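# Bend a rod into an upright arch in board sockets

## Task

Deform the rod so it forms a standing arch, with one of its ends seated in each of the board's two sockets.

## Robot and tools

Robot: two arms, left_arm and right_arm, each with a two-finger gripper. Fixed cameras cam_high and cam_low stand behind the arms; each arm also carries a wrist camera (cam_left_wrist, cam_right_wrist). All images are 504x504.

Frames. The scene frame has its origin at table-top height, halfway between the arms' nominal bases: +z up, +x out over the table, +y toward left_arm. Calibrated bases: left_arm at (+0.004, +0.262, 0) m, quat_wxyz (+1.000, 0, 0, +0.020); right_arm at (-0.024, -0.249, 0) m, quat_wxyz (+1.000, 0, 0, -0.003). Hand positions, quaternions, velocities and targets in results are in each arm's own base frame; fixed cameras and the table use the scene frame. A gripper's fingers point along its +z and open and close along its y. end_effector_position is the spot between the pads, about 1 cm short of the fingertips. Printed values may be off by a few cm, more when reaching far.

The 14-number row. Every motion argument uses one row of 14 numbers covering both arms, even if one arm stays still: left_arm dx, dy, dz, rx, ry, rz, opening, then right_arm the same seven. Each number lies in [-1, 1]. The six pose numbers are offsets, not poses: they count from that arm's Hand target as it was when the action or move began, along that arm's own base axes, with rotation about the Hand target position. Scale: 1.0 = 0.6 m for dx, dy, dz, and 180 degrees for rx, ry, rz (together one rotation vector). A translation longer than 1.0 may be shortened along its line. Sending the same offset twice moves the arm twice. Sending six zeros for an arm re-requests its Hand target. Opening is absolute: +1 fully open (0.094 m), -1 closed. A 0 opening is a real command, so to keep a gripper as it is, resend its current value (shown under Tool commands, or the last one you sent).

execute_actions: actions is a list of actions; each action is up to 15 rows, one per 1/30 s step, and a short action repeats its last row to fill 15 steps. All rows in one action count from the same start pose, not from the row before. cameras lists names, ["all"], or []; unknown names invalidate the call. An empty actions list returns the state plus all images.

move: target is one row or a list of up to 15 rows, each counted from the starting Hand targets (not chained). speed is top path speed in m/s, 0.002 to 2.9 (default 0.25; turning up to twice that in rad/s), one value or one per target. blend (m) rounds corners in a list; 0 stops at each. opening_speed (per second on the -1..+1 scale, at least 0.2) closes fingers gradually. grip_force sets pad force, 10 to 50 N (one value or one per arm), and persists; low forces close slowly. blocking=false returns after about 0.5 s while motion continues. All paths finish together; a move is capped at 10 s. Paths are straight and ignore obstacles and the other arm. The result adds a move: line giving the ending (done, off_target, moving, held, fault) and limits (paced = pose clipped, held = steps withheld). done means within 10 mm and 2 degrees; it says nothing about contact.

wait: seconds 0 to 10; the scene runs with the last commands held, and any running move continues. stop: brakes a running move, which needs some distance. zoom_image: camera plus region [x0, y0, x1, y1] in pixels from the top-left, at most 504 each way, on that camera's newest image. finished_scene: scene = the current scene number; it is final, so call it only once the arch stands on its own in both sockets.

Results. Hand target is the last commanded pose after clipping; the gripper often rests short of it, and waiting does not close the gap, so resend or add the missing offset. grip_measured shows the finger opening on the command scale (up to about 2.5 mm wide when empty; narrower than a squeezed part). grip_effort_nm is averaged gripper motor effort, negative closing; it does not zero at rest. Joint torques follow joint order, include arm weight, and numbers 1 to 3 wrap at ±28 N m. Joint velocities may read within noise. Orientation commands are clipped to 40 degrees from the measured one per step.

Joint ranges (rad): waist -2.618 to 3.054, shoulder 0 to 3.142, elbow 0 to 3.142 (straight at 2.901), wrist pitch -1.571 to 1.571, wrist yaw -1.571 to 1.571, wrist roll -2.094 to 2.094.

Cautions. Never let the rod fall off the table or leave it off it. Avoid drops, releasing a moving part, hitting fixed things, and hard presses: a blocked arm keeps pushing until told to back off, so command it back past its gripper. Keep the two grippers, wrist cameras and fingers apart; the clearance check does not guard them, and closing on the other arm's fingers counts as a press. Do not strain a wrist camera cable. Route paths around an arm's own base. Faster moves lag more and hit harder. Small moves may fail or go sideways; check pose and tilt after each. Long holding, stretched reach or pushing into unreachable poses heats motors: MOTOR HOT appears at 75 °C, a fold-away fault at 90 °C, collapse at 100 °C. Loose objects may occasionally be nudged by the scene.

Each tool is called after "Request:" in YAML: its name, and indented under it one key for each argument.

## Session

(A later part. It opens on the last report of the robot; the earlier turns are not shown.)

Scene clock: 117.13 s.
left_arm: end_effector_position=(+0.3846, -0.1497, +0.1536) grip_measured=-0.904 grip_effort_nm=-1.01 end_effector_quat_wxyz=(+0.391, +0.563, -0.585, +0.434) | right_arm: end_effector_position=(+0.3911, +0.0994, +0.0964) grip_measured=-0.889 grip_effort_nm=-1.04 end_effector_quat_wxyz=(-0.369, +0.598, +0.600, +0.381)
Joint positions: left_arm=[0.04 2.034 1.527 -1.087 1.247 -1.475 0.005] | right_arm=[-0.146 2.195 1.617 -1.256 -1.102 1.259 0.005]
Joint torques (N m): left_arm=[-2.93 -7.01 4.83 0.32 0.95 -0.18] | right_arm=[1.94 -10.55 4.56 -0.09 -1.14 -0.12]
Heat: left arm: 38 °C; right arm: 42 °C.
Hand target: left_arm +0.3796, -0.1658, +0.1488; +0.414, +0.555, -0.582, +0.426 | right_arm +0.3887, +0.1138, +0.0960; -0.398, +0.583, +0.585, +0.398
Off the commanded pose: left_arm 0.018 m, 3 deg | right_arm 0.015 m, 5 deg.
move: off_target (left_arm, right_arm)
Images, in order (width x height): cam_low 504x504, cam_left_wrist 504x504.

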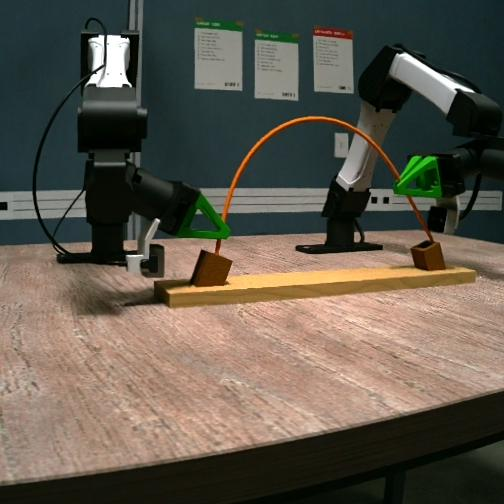

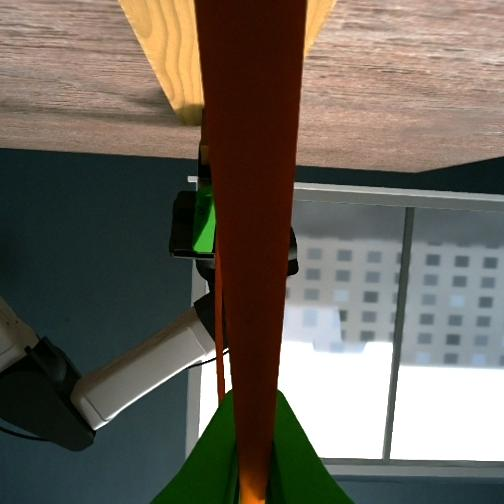

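Request:
move:
  target:
    - [0.0,-0.0,0.012,0.0,0,0,-1,0,0,0,0,0,0,-1]
    - [-0.004,-0.012,0.012,0.0,0,0,-1,0,0,0,0,0,0,-1]
  speed: 0.06
  cameras: ["cam_low"]

Request:
zoom_image:
  camera: "cam_low"
  region: [404, 220, 454, 270]

Scene clock: 120.47 s.
left_arm: end_effector_position=(+0.3864, -0.1552, +0.1515) grip_measured=-0.904 grip_effort_nm=-1.01 end_effector_quat_wxyz=(+0.396, +0.567, -0.580, +0.430) | right_arm: end_effector_position=(+0.3911, +0.0994, +0.0964) grip_measured=-0.889 grip_effort_nm=-1.04 end_effector_quat_wxyz=(-0.369, +0.598, +0.600, +0.381)
Joint positions: left_arm=[0.026 2.034 1.516 -1.04 1.25 -1.531 0.005] | right_arm=[-0.146 2.195 1.617 -1.256 -1.102 1.259 0.005]
Joint torques (N m): left_arm=[-3.36 -9.54 4.42 0.32 0.93 -0.19] | right_arm=[1.94 -10.56 4.57 -0.1 -1.14 -0.12]
Heat: left arm: 38 °C; right arm: 42 °C.
Hand target: left_arm +0.3771, -0.1731, +0.1559; +0.414, +0.555, -0.583, +0.426 | right_arm +0.3887, +0.1138, +0.0960; -0.398, +0.583, +0.585, +0.398
Off the commanded pose: left_arm 0.021 m, 3 deg | right_arm 0.015 m, 5 deg.
move: off_target (left_arm, right_arm)
Images, in order (width x height): cam_low 504x504.

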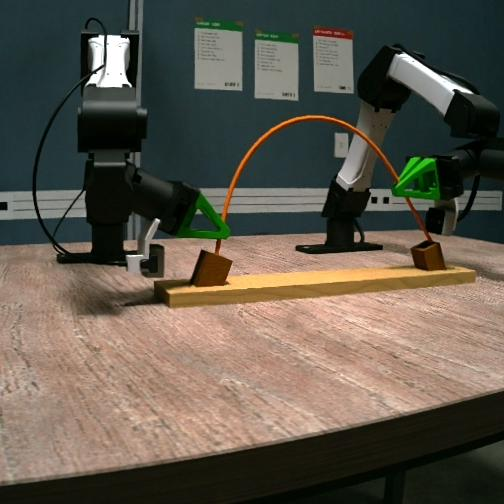

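Scaled by 10.080 from the camera's 504x504 image, which has a finer 720x720 frame.

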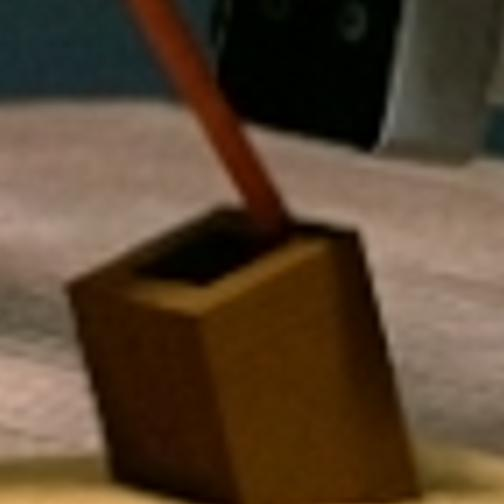

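Request:
move:
  target:
    - [0.0,-0.012,0.012,0.0,0,0,-1,0,0,0,0,0,0,-1]
    - [0.0,-0.014,-0.015,0.0,0,0,-1,0,0,0,0,0,0,-1]
  speed: 0.06
  cameras: ["cam_low"]

Request:
zoom_image:
  camera: "cam_low"
  region: [404, 220, 454, 270]

Scene clock: 125.47 s.
left_arm: end_effector_position=(+0.3891, -0.1600, +0.1395) grip_measured=-0.904 grip_effort_nm=-1.01 end_effector_quat_wxyz=(+0.396, +0.571, -0.575, +0.432) | right_arm: end_effector_position=(+0.3911, +0.0993, +0.0964) grip_measured=-0.889 grip_effort_nm=-1.04 end_effector_quat_wxyz=(-0.369, +0.599, +0.600, +0.381)
Joint positions: left_arm=[0.013 2.034 1.464 -0.921 1.25 -1.607 0.005] | right_arm=[-0.146 2.195 1.617 -1.256 -1.101 1.259 0.005]
Joint torques (N m): left_arm=[-4.15 -10.24 4.46 0.37 0.91 -0.19] | right_arm=[1.95 -10.58 4.56 -0.1 -1.14 -0.12]
Heat: left arm: 39 °C; right arm: 43 °C.
Hand target: left_arm +0.3771, -0.1814, +0.1470; +0.414, +0.555, -0.582, +0.426 | right_arm +0.3887, +0.1138, +0.0960; -0.398, +0.583, +0.585, +0.398
Off the commanded pose: left_arm 0.026 m, 3 deg | right_arm 0.015 m, 5 deg.
move: off_target (left_arm, right_arm)
Images, in order (width x height): cam_low 504x504.

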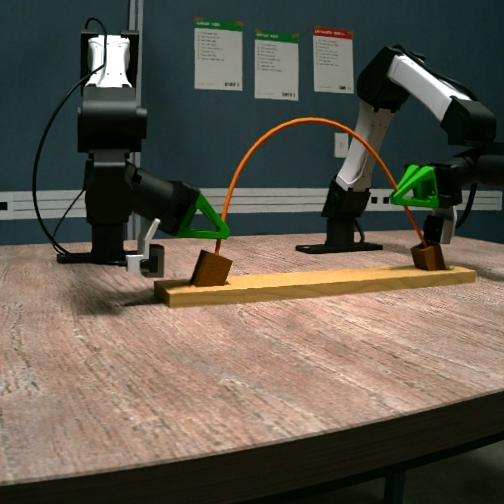

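Scaled by 10.080 from the camera's 504x504 image, which has a finer 720x720 frame.

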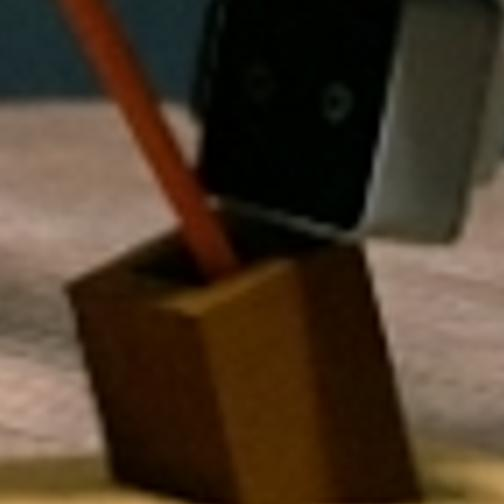

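Request:
move:
  target: [0.0,-0.015,0.0,0.08,0,0,-1,0,0,0,0,0,0,-1]
  speed: 0.06
  cameras: ["cam_low","cam_left_wrist"]

Request:
zoom_image:
  camera: "cam_low"
  region: [364, 190, 474, 290]

Scene clock: 130.73 s.
left_arm: end_effector_position=(+0.3902, -0.1651, +0.1279) grip_measured=-0.904 grip_effort_nm=-1.01 end_effector_quat_wxyz=(+0.325, +0.622, -0.620, +0.351) | right_arm: end_effector_position=(+0.3912, +0.0986, +0.0964) grip_measured=-0.889 grip_effort_nm=-1.04 end_effector_quat_wxyz=(-0.369, +0.599, +0.600, +0.381)
Joint positions: left_arm=[-0.05 1.996 1.523 -0.958 0.991 -1.7 0.005] | right_arm=[-0.148 2.195 1.617 -1.256 -1.101 1.259 0.005]
Joint torques (N m): left_arm=[-4.79 -11.23 7.13 0.18 0.87 -0.26] | right_arm=[2.09 -10.56 4.56 -0.1 -1.15 -0.12]
Heat: left arm: 40 °C; right arm: 43 °C.
Hand target: left_arm +0.3771, -0.1905, +0.1469; +0.341, +0.603, -0.631, +0.349 | right_arm +0.3887, +0.1137, +0.0960; -0.398, +0.583, +0.585, +0.398
Off the commanded pose: left_arm 0.034 m, 3 deg | right_arm 0.015 m, 5 deg.
move: off_target (left_arm, right_arm)
Images, in order (width x height): cam_low 504x504, cam_left_wrist 504x504.

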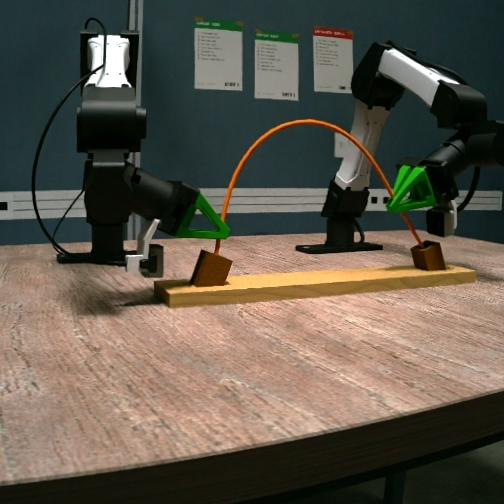

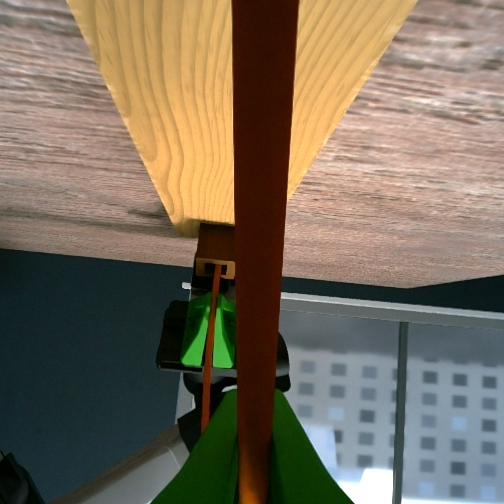

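Scaled by 4.582 from the camera's 504x504 image, which has a finer 720x720 frame.

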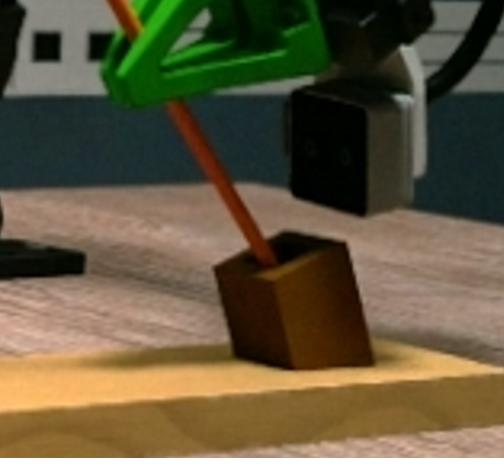

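Request:
move:
  target: [-0.003,0.0,-0.035,0.0,0,0,-1,0,0,0,0,0,0,-1]
  speed: 0.06
  cameras: ["cam_low","cam_left_wrist"]

Request:
zoom_image:
  camera: "cam_low"
  region: [364, 190, 474, 290]

Scene clock: 132.97 s.
left_arm: end_effector_position=(+0.3900, -0.1649, +0.1192) grip_measured=-0.904 grip_effort_nm=-1.01 end_effector_quat_wxyz=(+0.321, +0.621, -0.621, +0.354) | right_arm: end_effector_position=(+0.3912, +0.0986, +0.0964) grip_measured=-0.889 grip_effort_nm=-1.04 end_effector_quat_wxyz=(-0.369, +0.599, +0.600, +0.381)
Joint positions: left_arm=[-0.05 1.996 1.487 -0.91 0.989 -1.702 0.005] | right_arm=[-0.148 2.195 1.617 -1.256 -1.101 1.259 0.005]
Joint torques (N m): left_arm=[-4.77 -10.17 4.34 0.53 0.88 -0.2] | right_arm=[2.07 -10.56 4.56 -0.1 -1.14 -0.12]
Heat: left arm: 40 °C; right arm: 43 °C.
Hand target: left_arm +0.3753, -0.1904, +0.1259; +0.341, +0.603, -0.631, +0.349 | right_arm +0.3887, +0.1137, +0.0960; -0.398, +0.583, +0.585, +0.398
Off the commanded pose: left_arm 0.030 m, 3 deg | right_arm 0.015 m, 5 deg.
move: off_target (left_arm, right_arm)
Images, in order (width x height): cam_low 504x504, cam_left_wrist 504x504.

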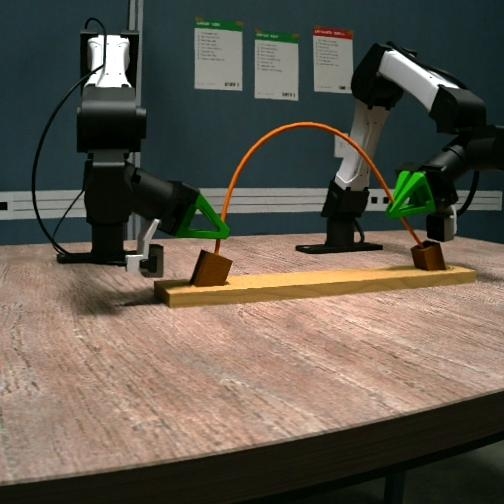

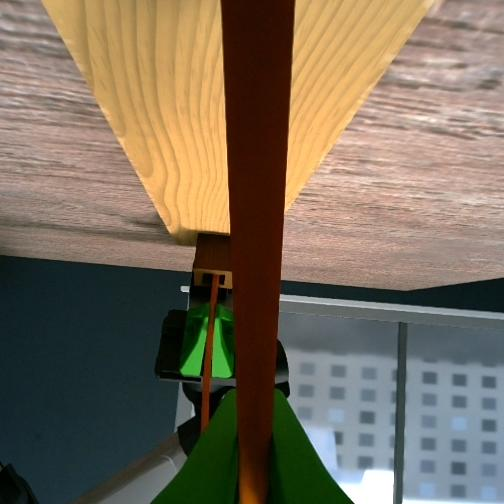

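Scaled by 4.582 from the camera's 504x504 image, which has a finer 720x720 frame.

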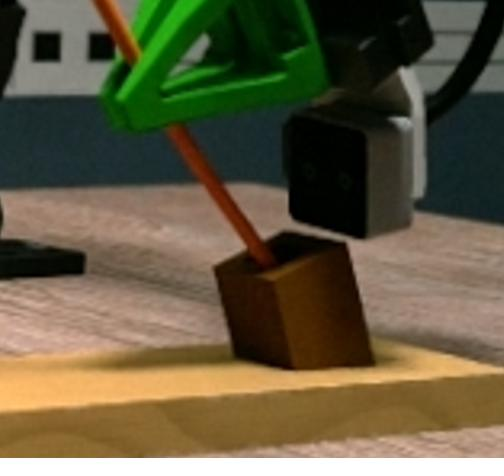

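Request:
move:
  target:
    - [0,0.03,0.0,0.0,0,0,-1,0,0,0,0,0,0,-1]
    - [0,0.03,-0.025,0.0,0,0,-1,0,0,0,0,0,0,-1]
  speed: 0.06
  cameras: ["cam_low","cam_left_wrist"]

Request:
zoom_image:
  camera: "cam_low"
  region: [364, 190, 474, 290]

Scene clock: 135.93 s.
left_arm: end_effector_position=(+0.3857, -0.1570, +0.1149) grip_measured=-0.904 grip_effort_nm=-1.00 end_effector_quat_wxyz=(+0.319, +0.615, -0.628, +0.355) | right_arm: end_effector_position=(+0.3912, +0.0986, +0.0964) grip_measured=-0.889 grip_effort_nm=-1.04 end_effector_quat_wxyz=(-0.369, +0.599, +0.600, +0.381)
Joint positions: left_arm=[-0.029 1.996 1.472 -0.933 0.991 -1.641 0.005] | right_arm=[-0.148 2.195 1.617 -1.256 -1.101 1.259 0.005]
Joint torques (N m): left_arm=[-2.52 -7.69 4.14 0.42 0.9 0.04] | right_arm=[2.06 -10.59 4.55 -0.1 -1.15 -0.12]
Heat: left arm: 39 °C; right arm: 43 °C.
Hand target: left_arm +0.3753, -0.1724, +0.1109; +0.341, +0.603, -0.631, +0.349 | right_arm +0.3887, +0.1137, +0.0960; -0.398, +0.583, +0.585, +0.398
Off the commanded pose: left_arm 0.019 m, 3 deg | right_arm 0.015 m, 5 deg.
move: off_target (left_arm, right_arm)
Images, in order (width x height): cam_low 504x504, cam_left_wrist 504x504.

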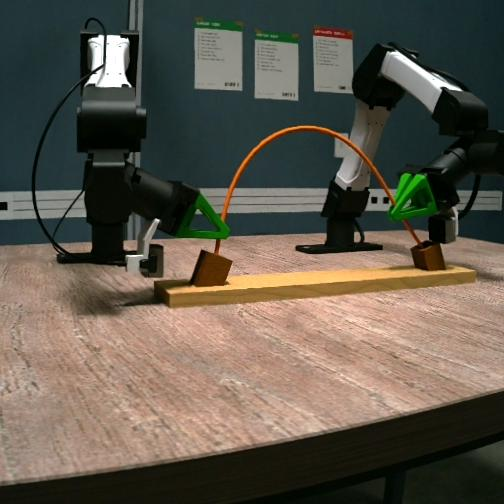

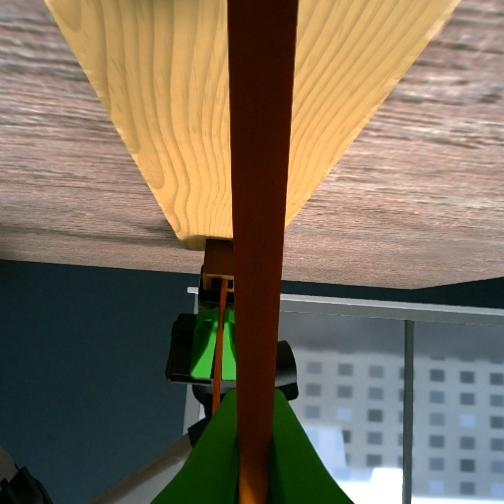

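Scaled by 4.582 from the camera's 504x504 image, which has a finer 720x720 frame.

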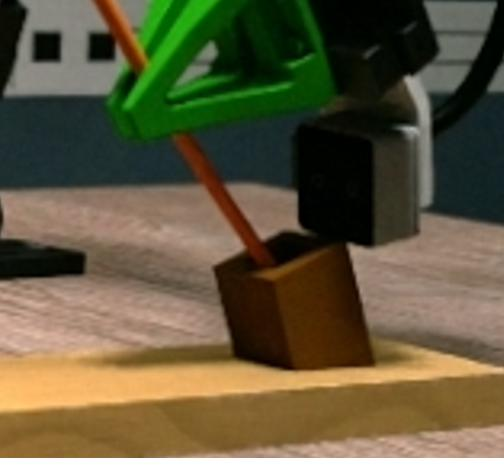

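Request:
move:
  target:
    - [0.005,0.015,-0.01,0.05,0,0,-1,0,0,0,0,0,0,-1]
    - [0.005,0.02,-0.03,0.05,0,0,-1,0,0,0,0,0,0,-1]
  speed: 0.05
  cameras: ["cam_low","cam_left_wrist"]

Request:
zoom_image:
  camera: "cam_low"
  region: [364, 190, 474, 290]

Request:
zoom_image:
  camera: "cam_low"
  region: [120, 190, 290, 310]

Scene clock: 141.30 s.
left_arm: end_effector_position=(+0.3878, -0.1549, +0.1136) grip_measured=-0.906 grip_effort_nm=-1.01 end_effector_quat_wxyz=(+0.293, +0.625, -0.644, +0.330) | right_arm: end_effector_position=(+0.3912, +0.0986, +0.0964) grip_measured=-0.889 grip_effort_nm=-1.04 end_effector_quat_wxyz=(-0.369, +0.599, +0.600, +0.381)
Joint positions: left_arm=[-0.045 1.996 1.514 -0.974 0.909 -1.641 0.004] | right_arm=[-0.148 2.195 1.617 -1.256 -1.101 1.259 0.005]
Joint torques (N m): left_arm=[-2.04 -6.94 3.48 0.47 0.09 0.11] | right_arm=[2.07 -10.56 4.57 -0.09 -1.14 -0.12]
Heat: left arm: 39 °C; right arm: 43 °C.
Hand target: left_arm +0.3783, -0.1604, +0.0929; +0.293, +0.628, -0.657, +0.299 | right_arm +0.3887, +0.1137, +0.0960; -0.398, +0.583, +0.585, +0.398
Off the commanded pose: left_arm 0.023 m, 4 deg | right_arm 0.015 m, 5 deg.
move: off_target (left_arm, right_arm)
Images, in order (width x height): cam_low 504x504, cam_left_wrist 504x504.

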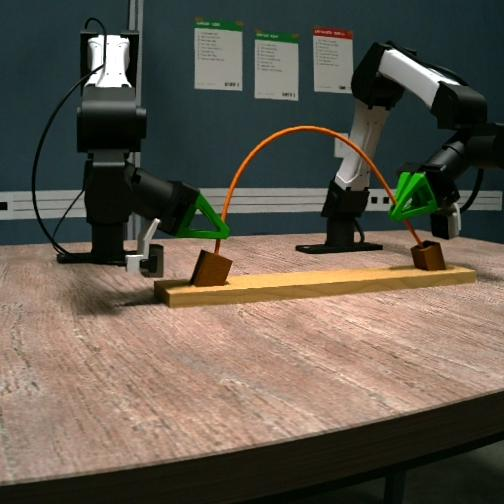

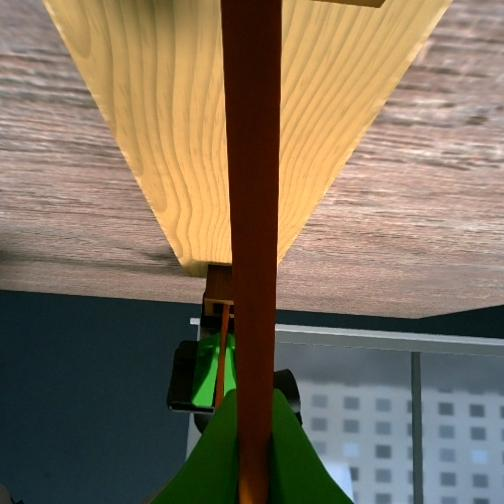

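Scaled by 4.582 from the camera's 504x504 image, which has a finer 720x720 frame.

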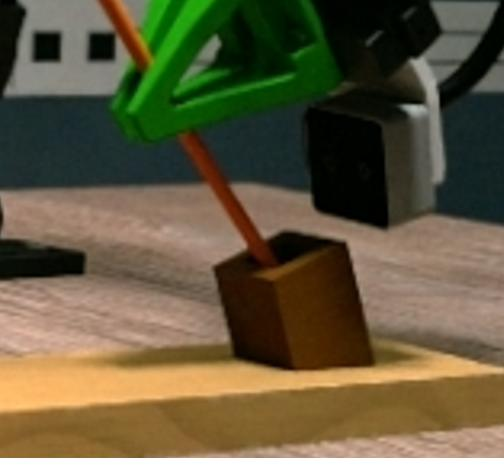

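Scaled by 2.965 from the camera's 504x504 image, which has a finer 720x720 frame.

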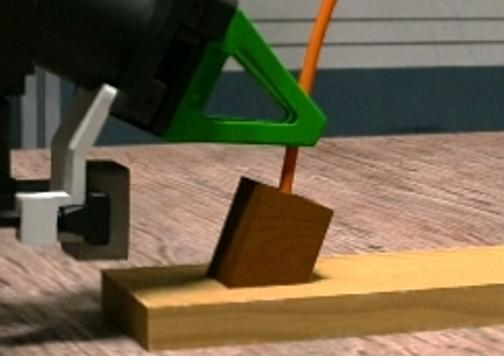

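Request:
move:
  target: [0.0,0.03,-0.0,0.0,0,0,-1,0,-0.01,-0.015,0,0,0,-1]
  speed: 0.05
  cameras: ["cam_low","cam_left_wrist"]

Request:
zoom_image:
  camera: "cam_low"
  region: [364, 190, 474, 290]

Request:
zoom_image:
  camera: "cam_low"
  region: [120, 190, 290, 310]

Scene clock: 151.87 s.
left_arm: end_effector_position=(+0.3837, -0.1490, +0.1164) grip_measured=-0.906 grip_effort_nm=-1.01 end_effector_quat_wxyz=(+0.298, +0.612, -0.650, +0.338) | right_arm: end_effector_position=(+0.3922, +0.0984, +0.0952) grip_measured=-0.889 grip_effort_nm=-1.04 end_effector_quat_wxyz=(-0.375, +0.592, +0.595, +0.394)
Joint positions: left_arm=[-0.024 1.996 1.514 -1.013 0.934 -1.572 0.004] | right_arm=[-0.154 2.212 1.617 -1.262 -1.13 1.228 0.005]
Joint torques (N m): left_arm=[0.23 -6.06 4.79 0.19 -0.13 0.11] | right_arm=[1.39 -9.7 4.49 -0.15 -0.85 -0.17]
Heat: left arm: 38 °C; right arm: 43 °C.
Hand target: left_arm +0.3783, -0.1424, +0.0929; +0.293, +0.628, -0.657, +0.299 | right_arm +0.3887, +0.1077, +0.0869; -0.398, +0.583, +0.585, +0.398
Off the commanded pose: left_arm 0.025 m, 5 deg | right_arm 0.013 m, 3 deg.
move: off_target (left_arm, right_arm)
Images, in order (width x height): cam_low 504x504, cam_left_wrist 504x504.

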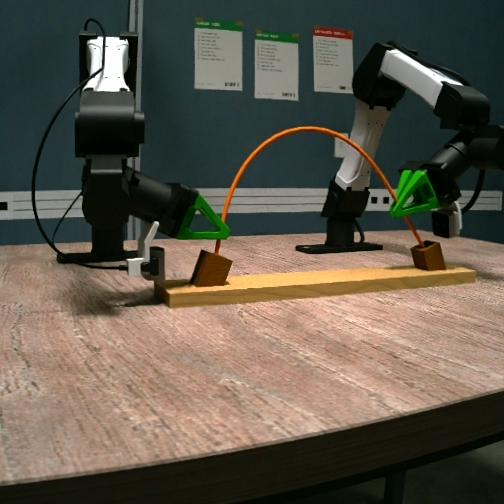

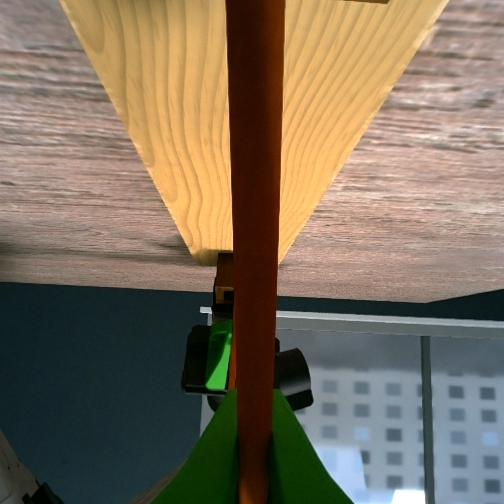

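Scaled by 4.582 from the camera's 504x504 image, which has a finer 720x720 frame.

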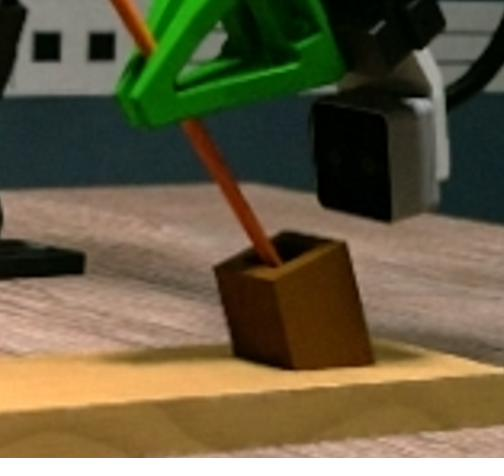

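Scaled by 2.965 from the camera's 504x504 image, which has a finer 720x720 frame.

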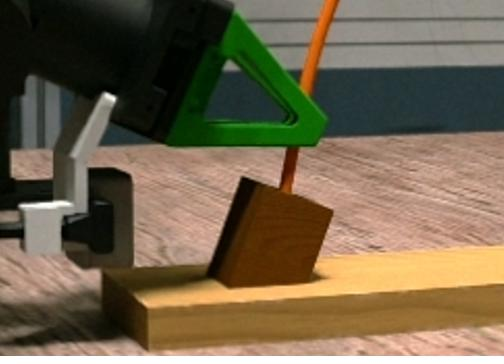

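Request:
move:
  target: [0.0,0.01,-0.035,0.0,0,0,-1,0,0,0,0,0,0,-1]
  speed: 0.05
  cameras: ["cam_left_wrist","cam_low"]

Request:
zoom_image:
  camera: "cam_low"
  region: [364, 190, 474, 290]

Scene clock: 153.73 s.
left_arm: end_effector_position=(+0.3818, -0.1488, +0.1154) grip_measured=-0.906 grip_effort_nm=-1.01 end_effector_quat_wxyz=(+0.306, +0.601, -0.649, +0.352) | right_arm: end_effector_position=(+0.3920, +0.0984, +0.0952) grip_measured=-0.889 grip_effort_nm=-1.04 end_effector_quat_wxyz=(-0.375, +0.591, +0.596, +0.394)
Joint positions: left_arm=[-0.014 1.996 1.49 -0.998 0.968 -1.543 0.004] | right_arm=[-0.154 2.212 1.617 -1.263 -1.13 1.225 0.005]
Joint torques (N m): left_arm=[0.81 -4.03 2.78 0.49 -0.48 0.14] | right_arm=[1.39 -9.66 4.57 -0.14 -0.85 -0.15]
Heat: left arm: 38 °C; right arm: 44 °C.
Hand target: left_arm +0.3783, -0.1364, +0.0719; +0.293, +0.628, -0.657, +0.299 | right_arm +0.3887, +0.1077, +0.0869; -0.398, +0.583, +0.585, +0.398
Off the commanded pose: left_arm 0.045 m, 7 deg | right_arm 0.013 m, 3 deg.
move: off_target (left_arm, right_arm)
Images, in order (width x height): cam_low 504x504, cam_left_wrist 504x504.

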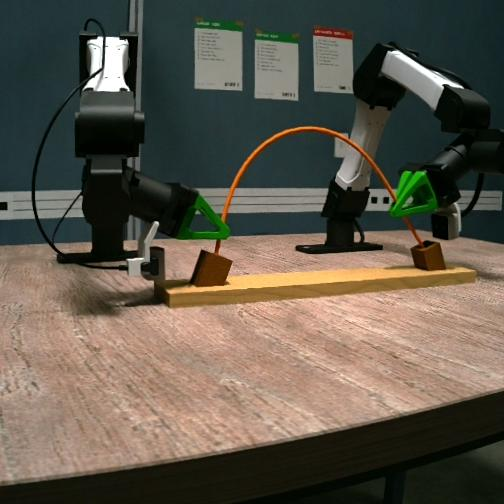

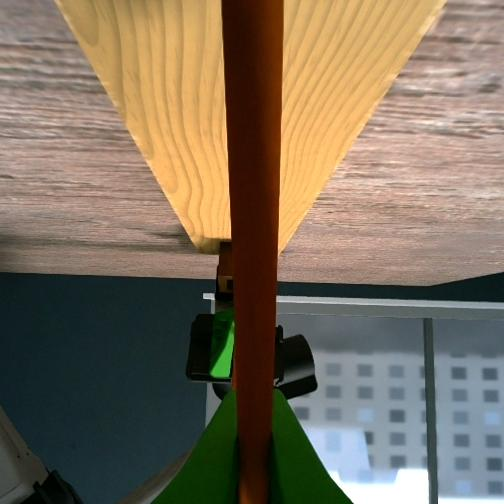

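Scaled by 4.582 from the camera's 504x504 image, which has a finer 720x720 frame.

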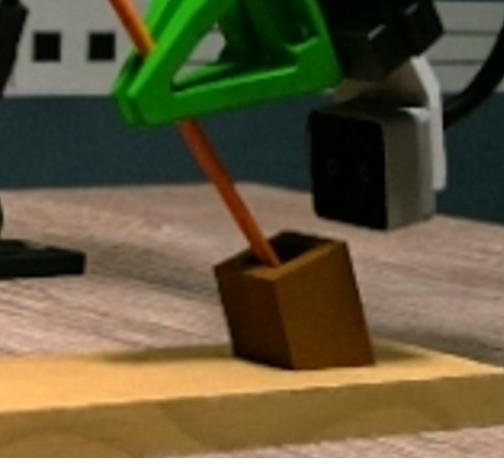

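Request:
move:
  target:
    - [0.006,-0.018,0.065,0,0,0,-1,0.003,-0.01,0.01,0,0,0,-1]
    - [0.006,-0.018,0.065,0,0,0,-0.3,0.003,-0.01,0.01,0,0,0,-0.3]
  speed: 0.05
  opening_speed: 0.4
  cameras: ["all"]

Request:
zoom_image:
  camera: "cam_low"
  region: [364, 190, 474, 290]

Request:
zoom_image:
  camera: "cam_low"
  region: [120, 190, 290, 310]

Scene clock: 159.33 s.
left_arm: end_effector_position=(+0.3830, -0.1458, +0.1112) grip_measured=-0.302 grip_effort_nm=0.11 end_effector_quat_wxyz=(+0.286, +0.622, -0.661, +0.306) | right_arm: end_effector_position=(+0.3876, +0.0992, +0.0960) grip_measured=-0.303 grip_effort_nm=0.12 end_effector_quat_wxyz=(-0.392, +0.587, +0.585, +0.399)
Joint positions: left_arm=[-0.035 2.013 1.557 -1.069 0.863 -1.567 0.033] | right_arm=[-0.16 2.229 1.617 -1.312 -1.161 1.181 0.033]
Joint torques (N m): left_arm=[0.08 -7.94 6.74 0.17 0.56 -0.19] | right_arm=[0.76 -10.29 8.16 -0.36 -0.52 -0.07]
Heat: left arm: 37 °C; right arm: 44 °C.
Hand target: left_arm +0.3819, -0.1471, +0.1109; +0.293, +0.628, -0.657, +0.299 | right_arm +0.3905, +0.1018, +0.0930; -0.399, +0.583, +0.585, +0.398
Off the commanded pose: left_arm 0.002 m, 1 deg | right_arm 0.005 m, 1 deg.
move: done; target 2's new opening was sent with left_arm's hand 0.013 m and 4 deg from that target

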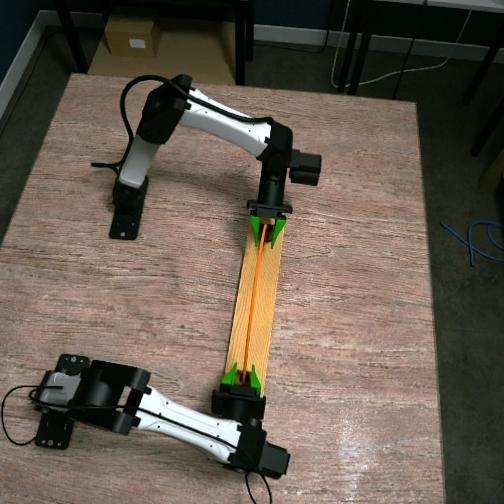

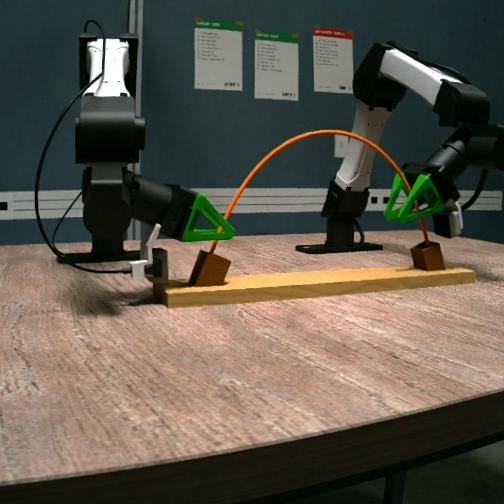

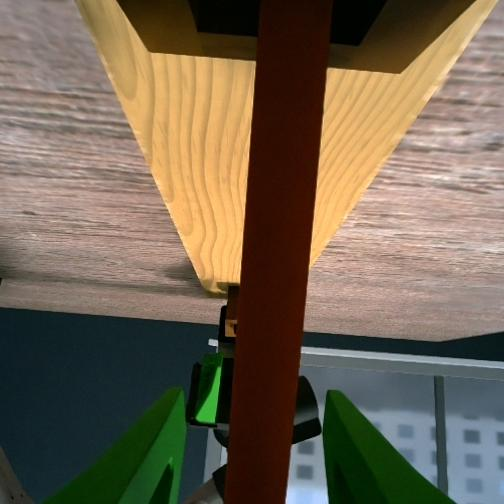

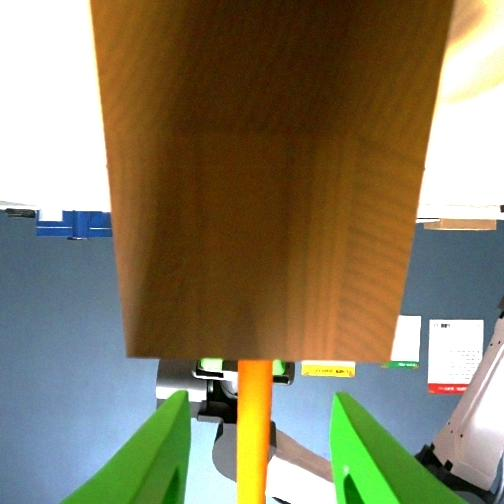

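Scaled by 4.582 from the camera's 504x504 image, which has a finer 720x720 frame.

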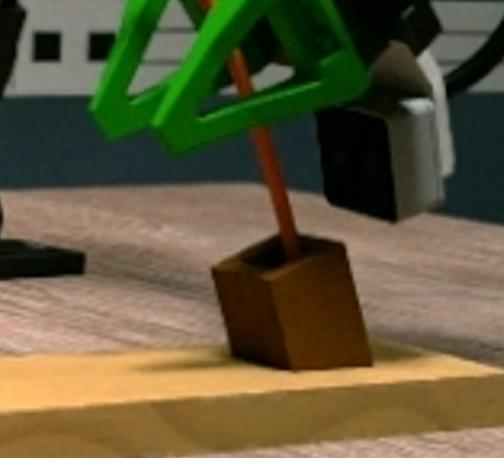

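Scaled by 2.965 from the camera's 504x504 image, which has a finer 720x720 frame.

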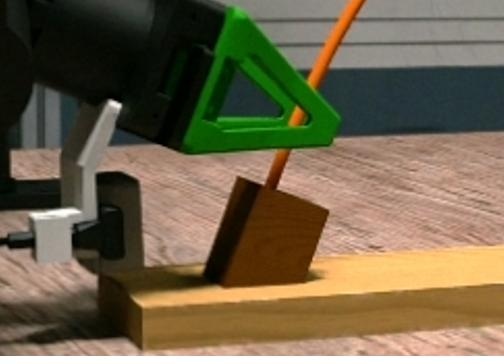

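Request:
move:
  target:
    - [0.0,0.0,0.0,0,0,0,0.1,-0.0,0.0,0.0,0,0,0,0.1]
    - [0.0,0.14,0.1,0,0,0,0.1,0.0,-0.14,0.12,0.0,0,0,0.1]
  speed: 0.08
  cameras: ["cam_low","cam_high"]

Request:
zoom_image:
  camera: "cam_low"
  region: [364, 190, 474, 290]

Scene clock: 164.03 s.
left_arm: end_effector_position=(+0.3864, -0.0641, +0.1657) grip_measured=+0.098 grip_effort_nm=0.11 end_effector_quat_wxyz=(+0.277, +0.631, -0.655, +0.311) | right_arm: end_effector_position=(+0.3906, +0.0203, +0.1472) grip_measured=+0.098 grip_effort_nm=0.12 end_effector_quat_wxyz=(-0.347, +0.629, +0.554, +0.421)
Joint positions: left_arm=[0.175 2.071 1.86 -1.516 0.849 -1.287 0.052] | right_arm=[-0.358 2.184 1.768 -1.574 -1.111 1.075 0.052]
Joint torques (N m): left_arm=[0.66 -8.66 7.56 -0.46 0.54 0.1] | right_arm=[-0.08 -16.9 8.2 -0.46 -0.37 0.17]
Heat: left arm: 37 °C; right arm: 45 °C.
Hand target: left_arm +0.3819, -0.0632, +0.1709; +0.293, +0.628, -0.657, +0.299 | right_arm +0.3905, +0.0178, +0.1649; -0.398, +0.583, +0.585, +0.398
Off the commanded pose: left_arm 0.007 m, 2 deg | right_arm 0.018 m, 9 deg.
joint sent to its limit (left arm) — joint 4 (wrist pitch), lower limit. The joint targets still meet the commanded pose.
joint sent to its limit (right arm) — joint 4 (wrist pitch), lower limit. The joint targets are off in orientation, not in position.
move: off_target (right_arm)
Images, in order (width x height): cam_high 504x504, cam_low 504x504.

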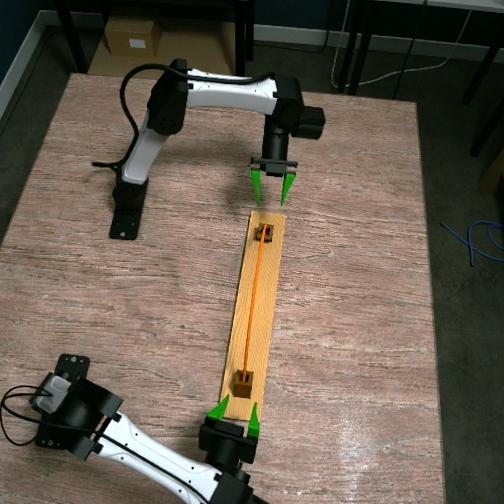

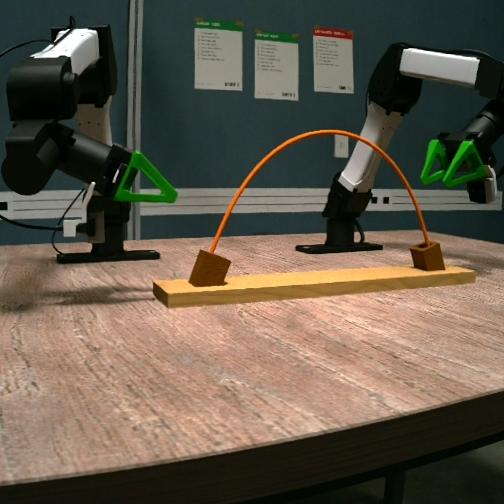

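Scaled by 4.582 from the camera's 504x504 image, which has a finer 720x720 frame.

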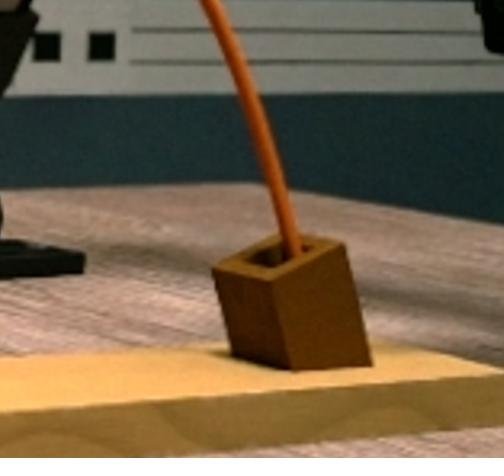

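Request:
finished_scene:
  scene: 3

The scene is finished: the task was done.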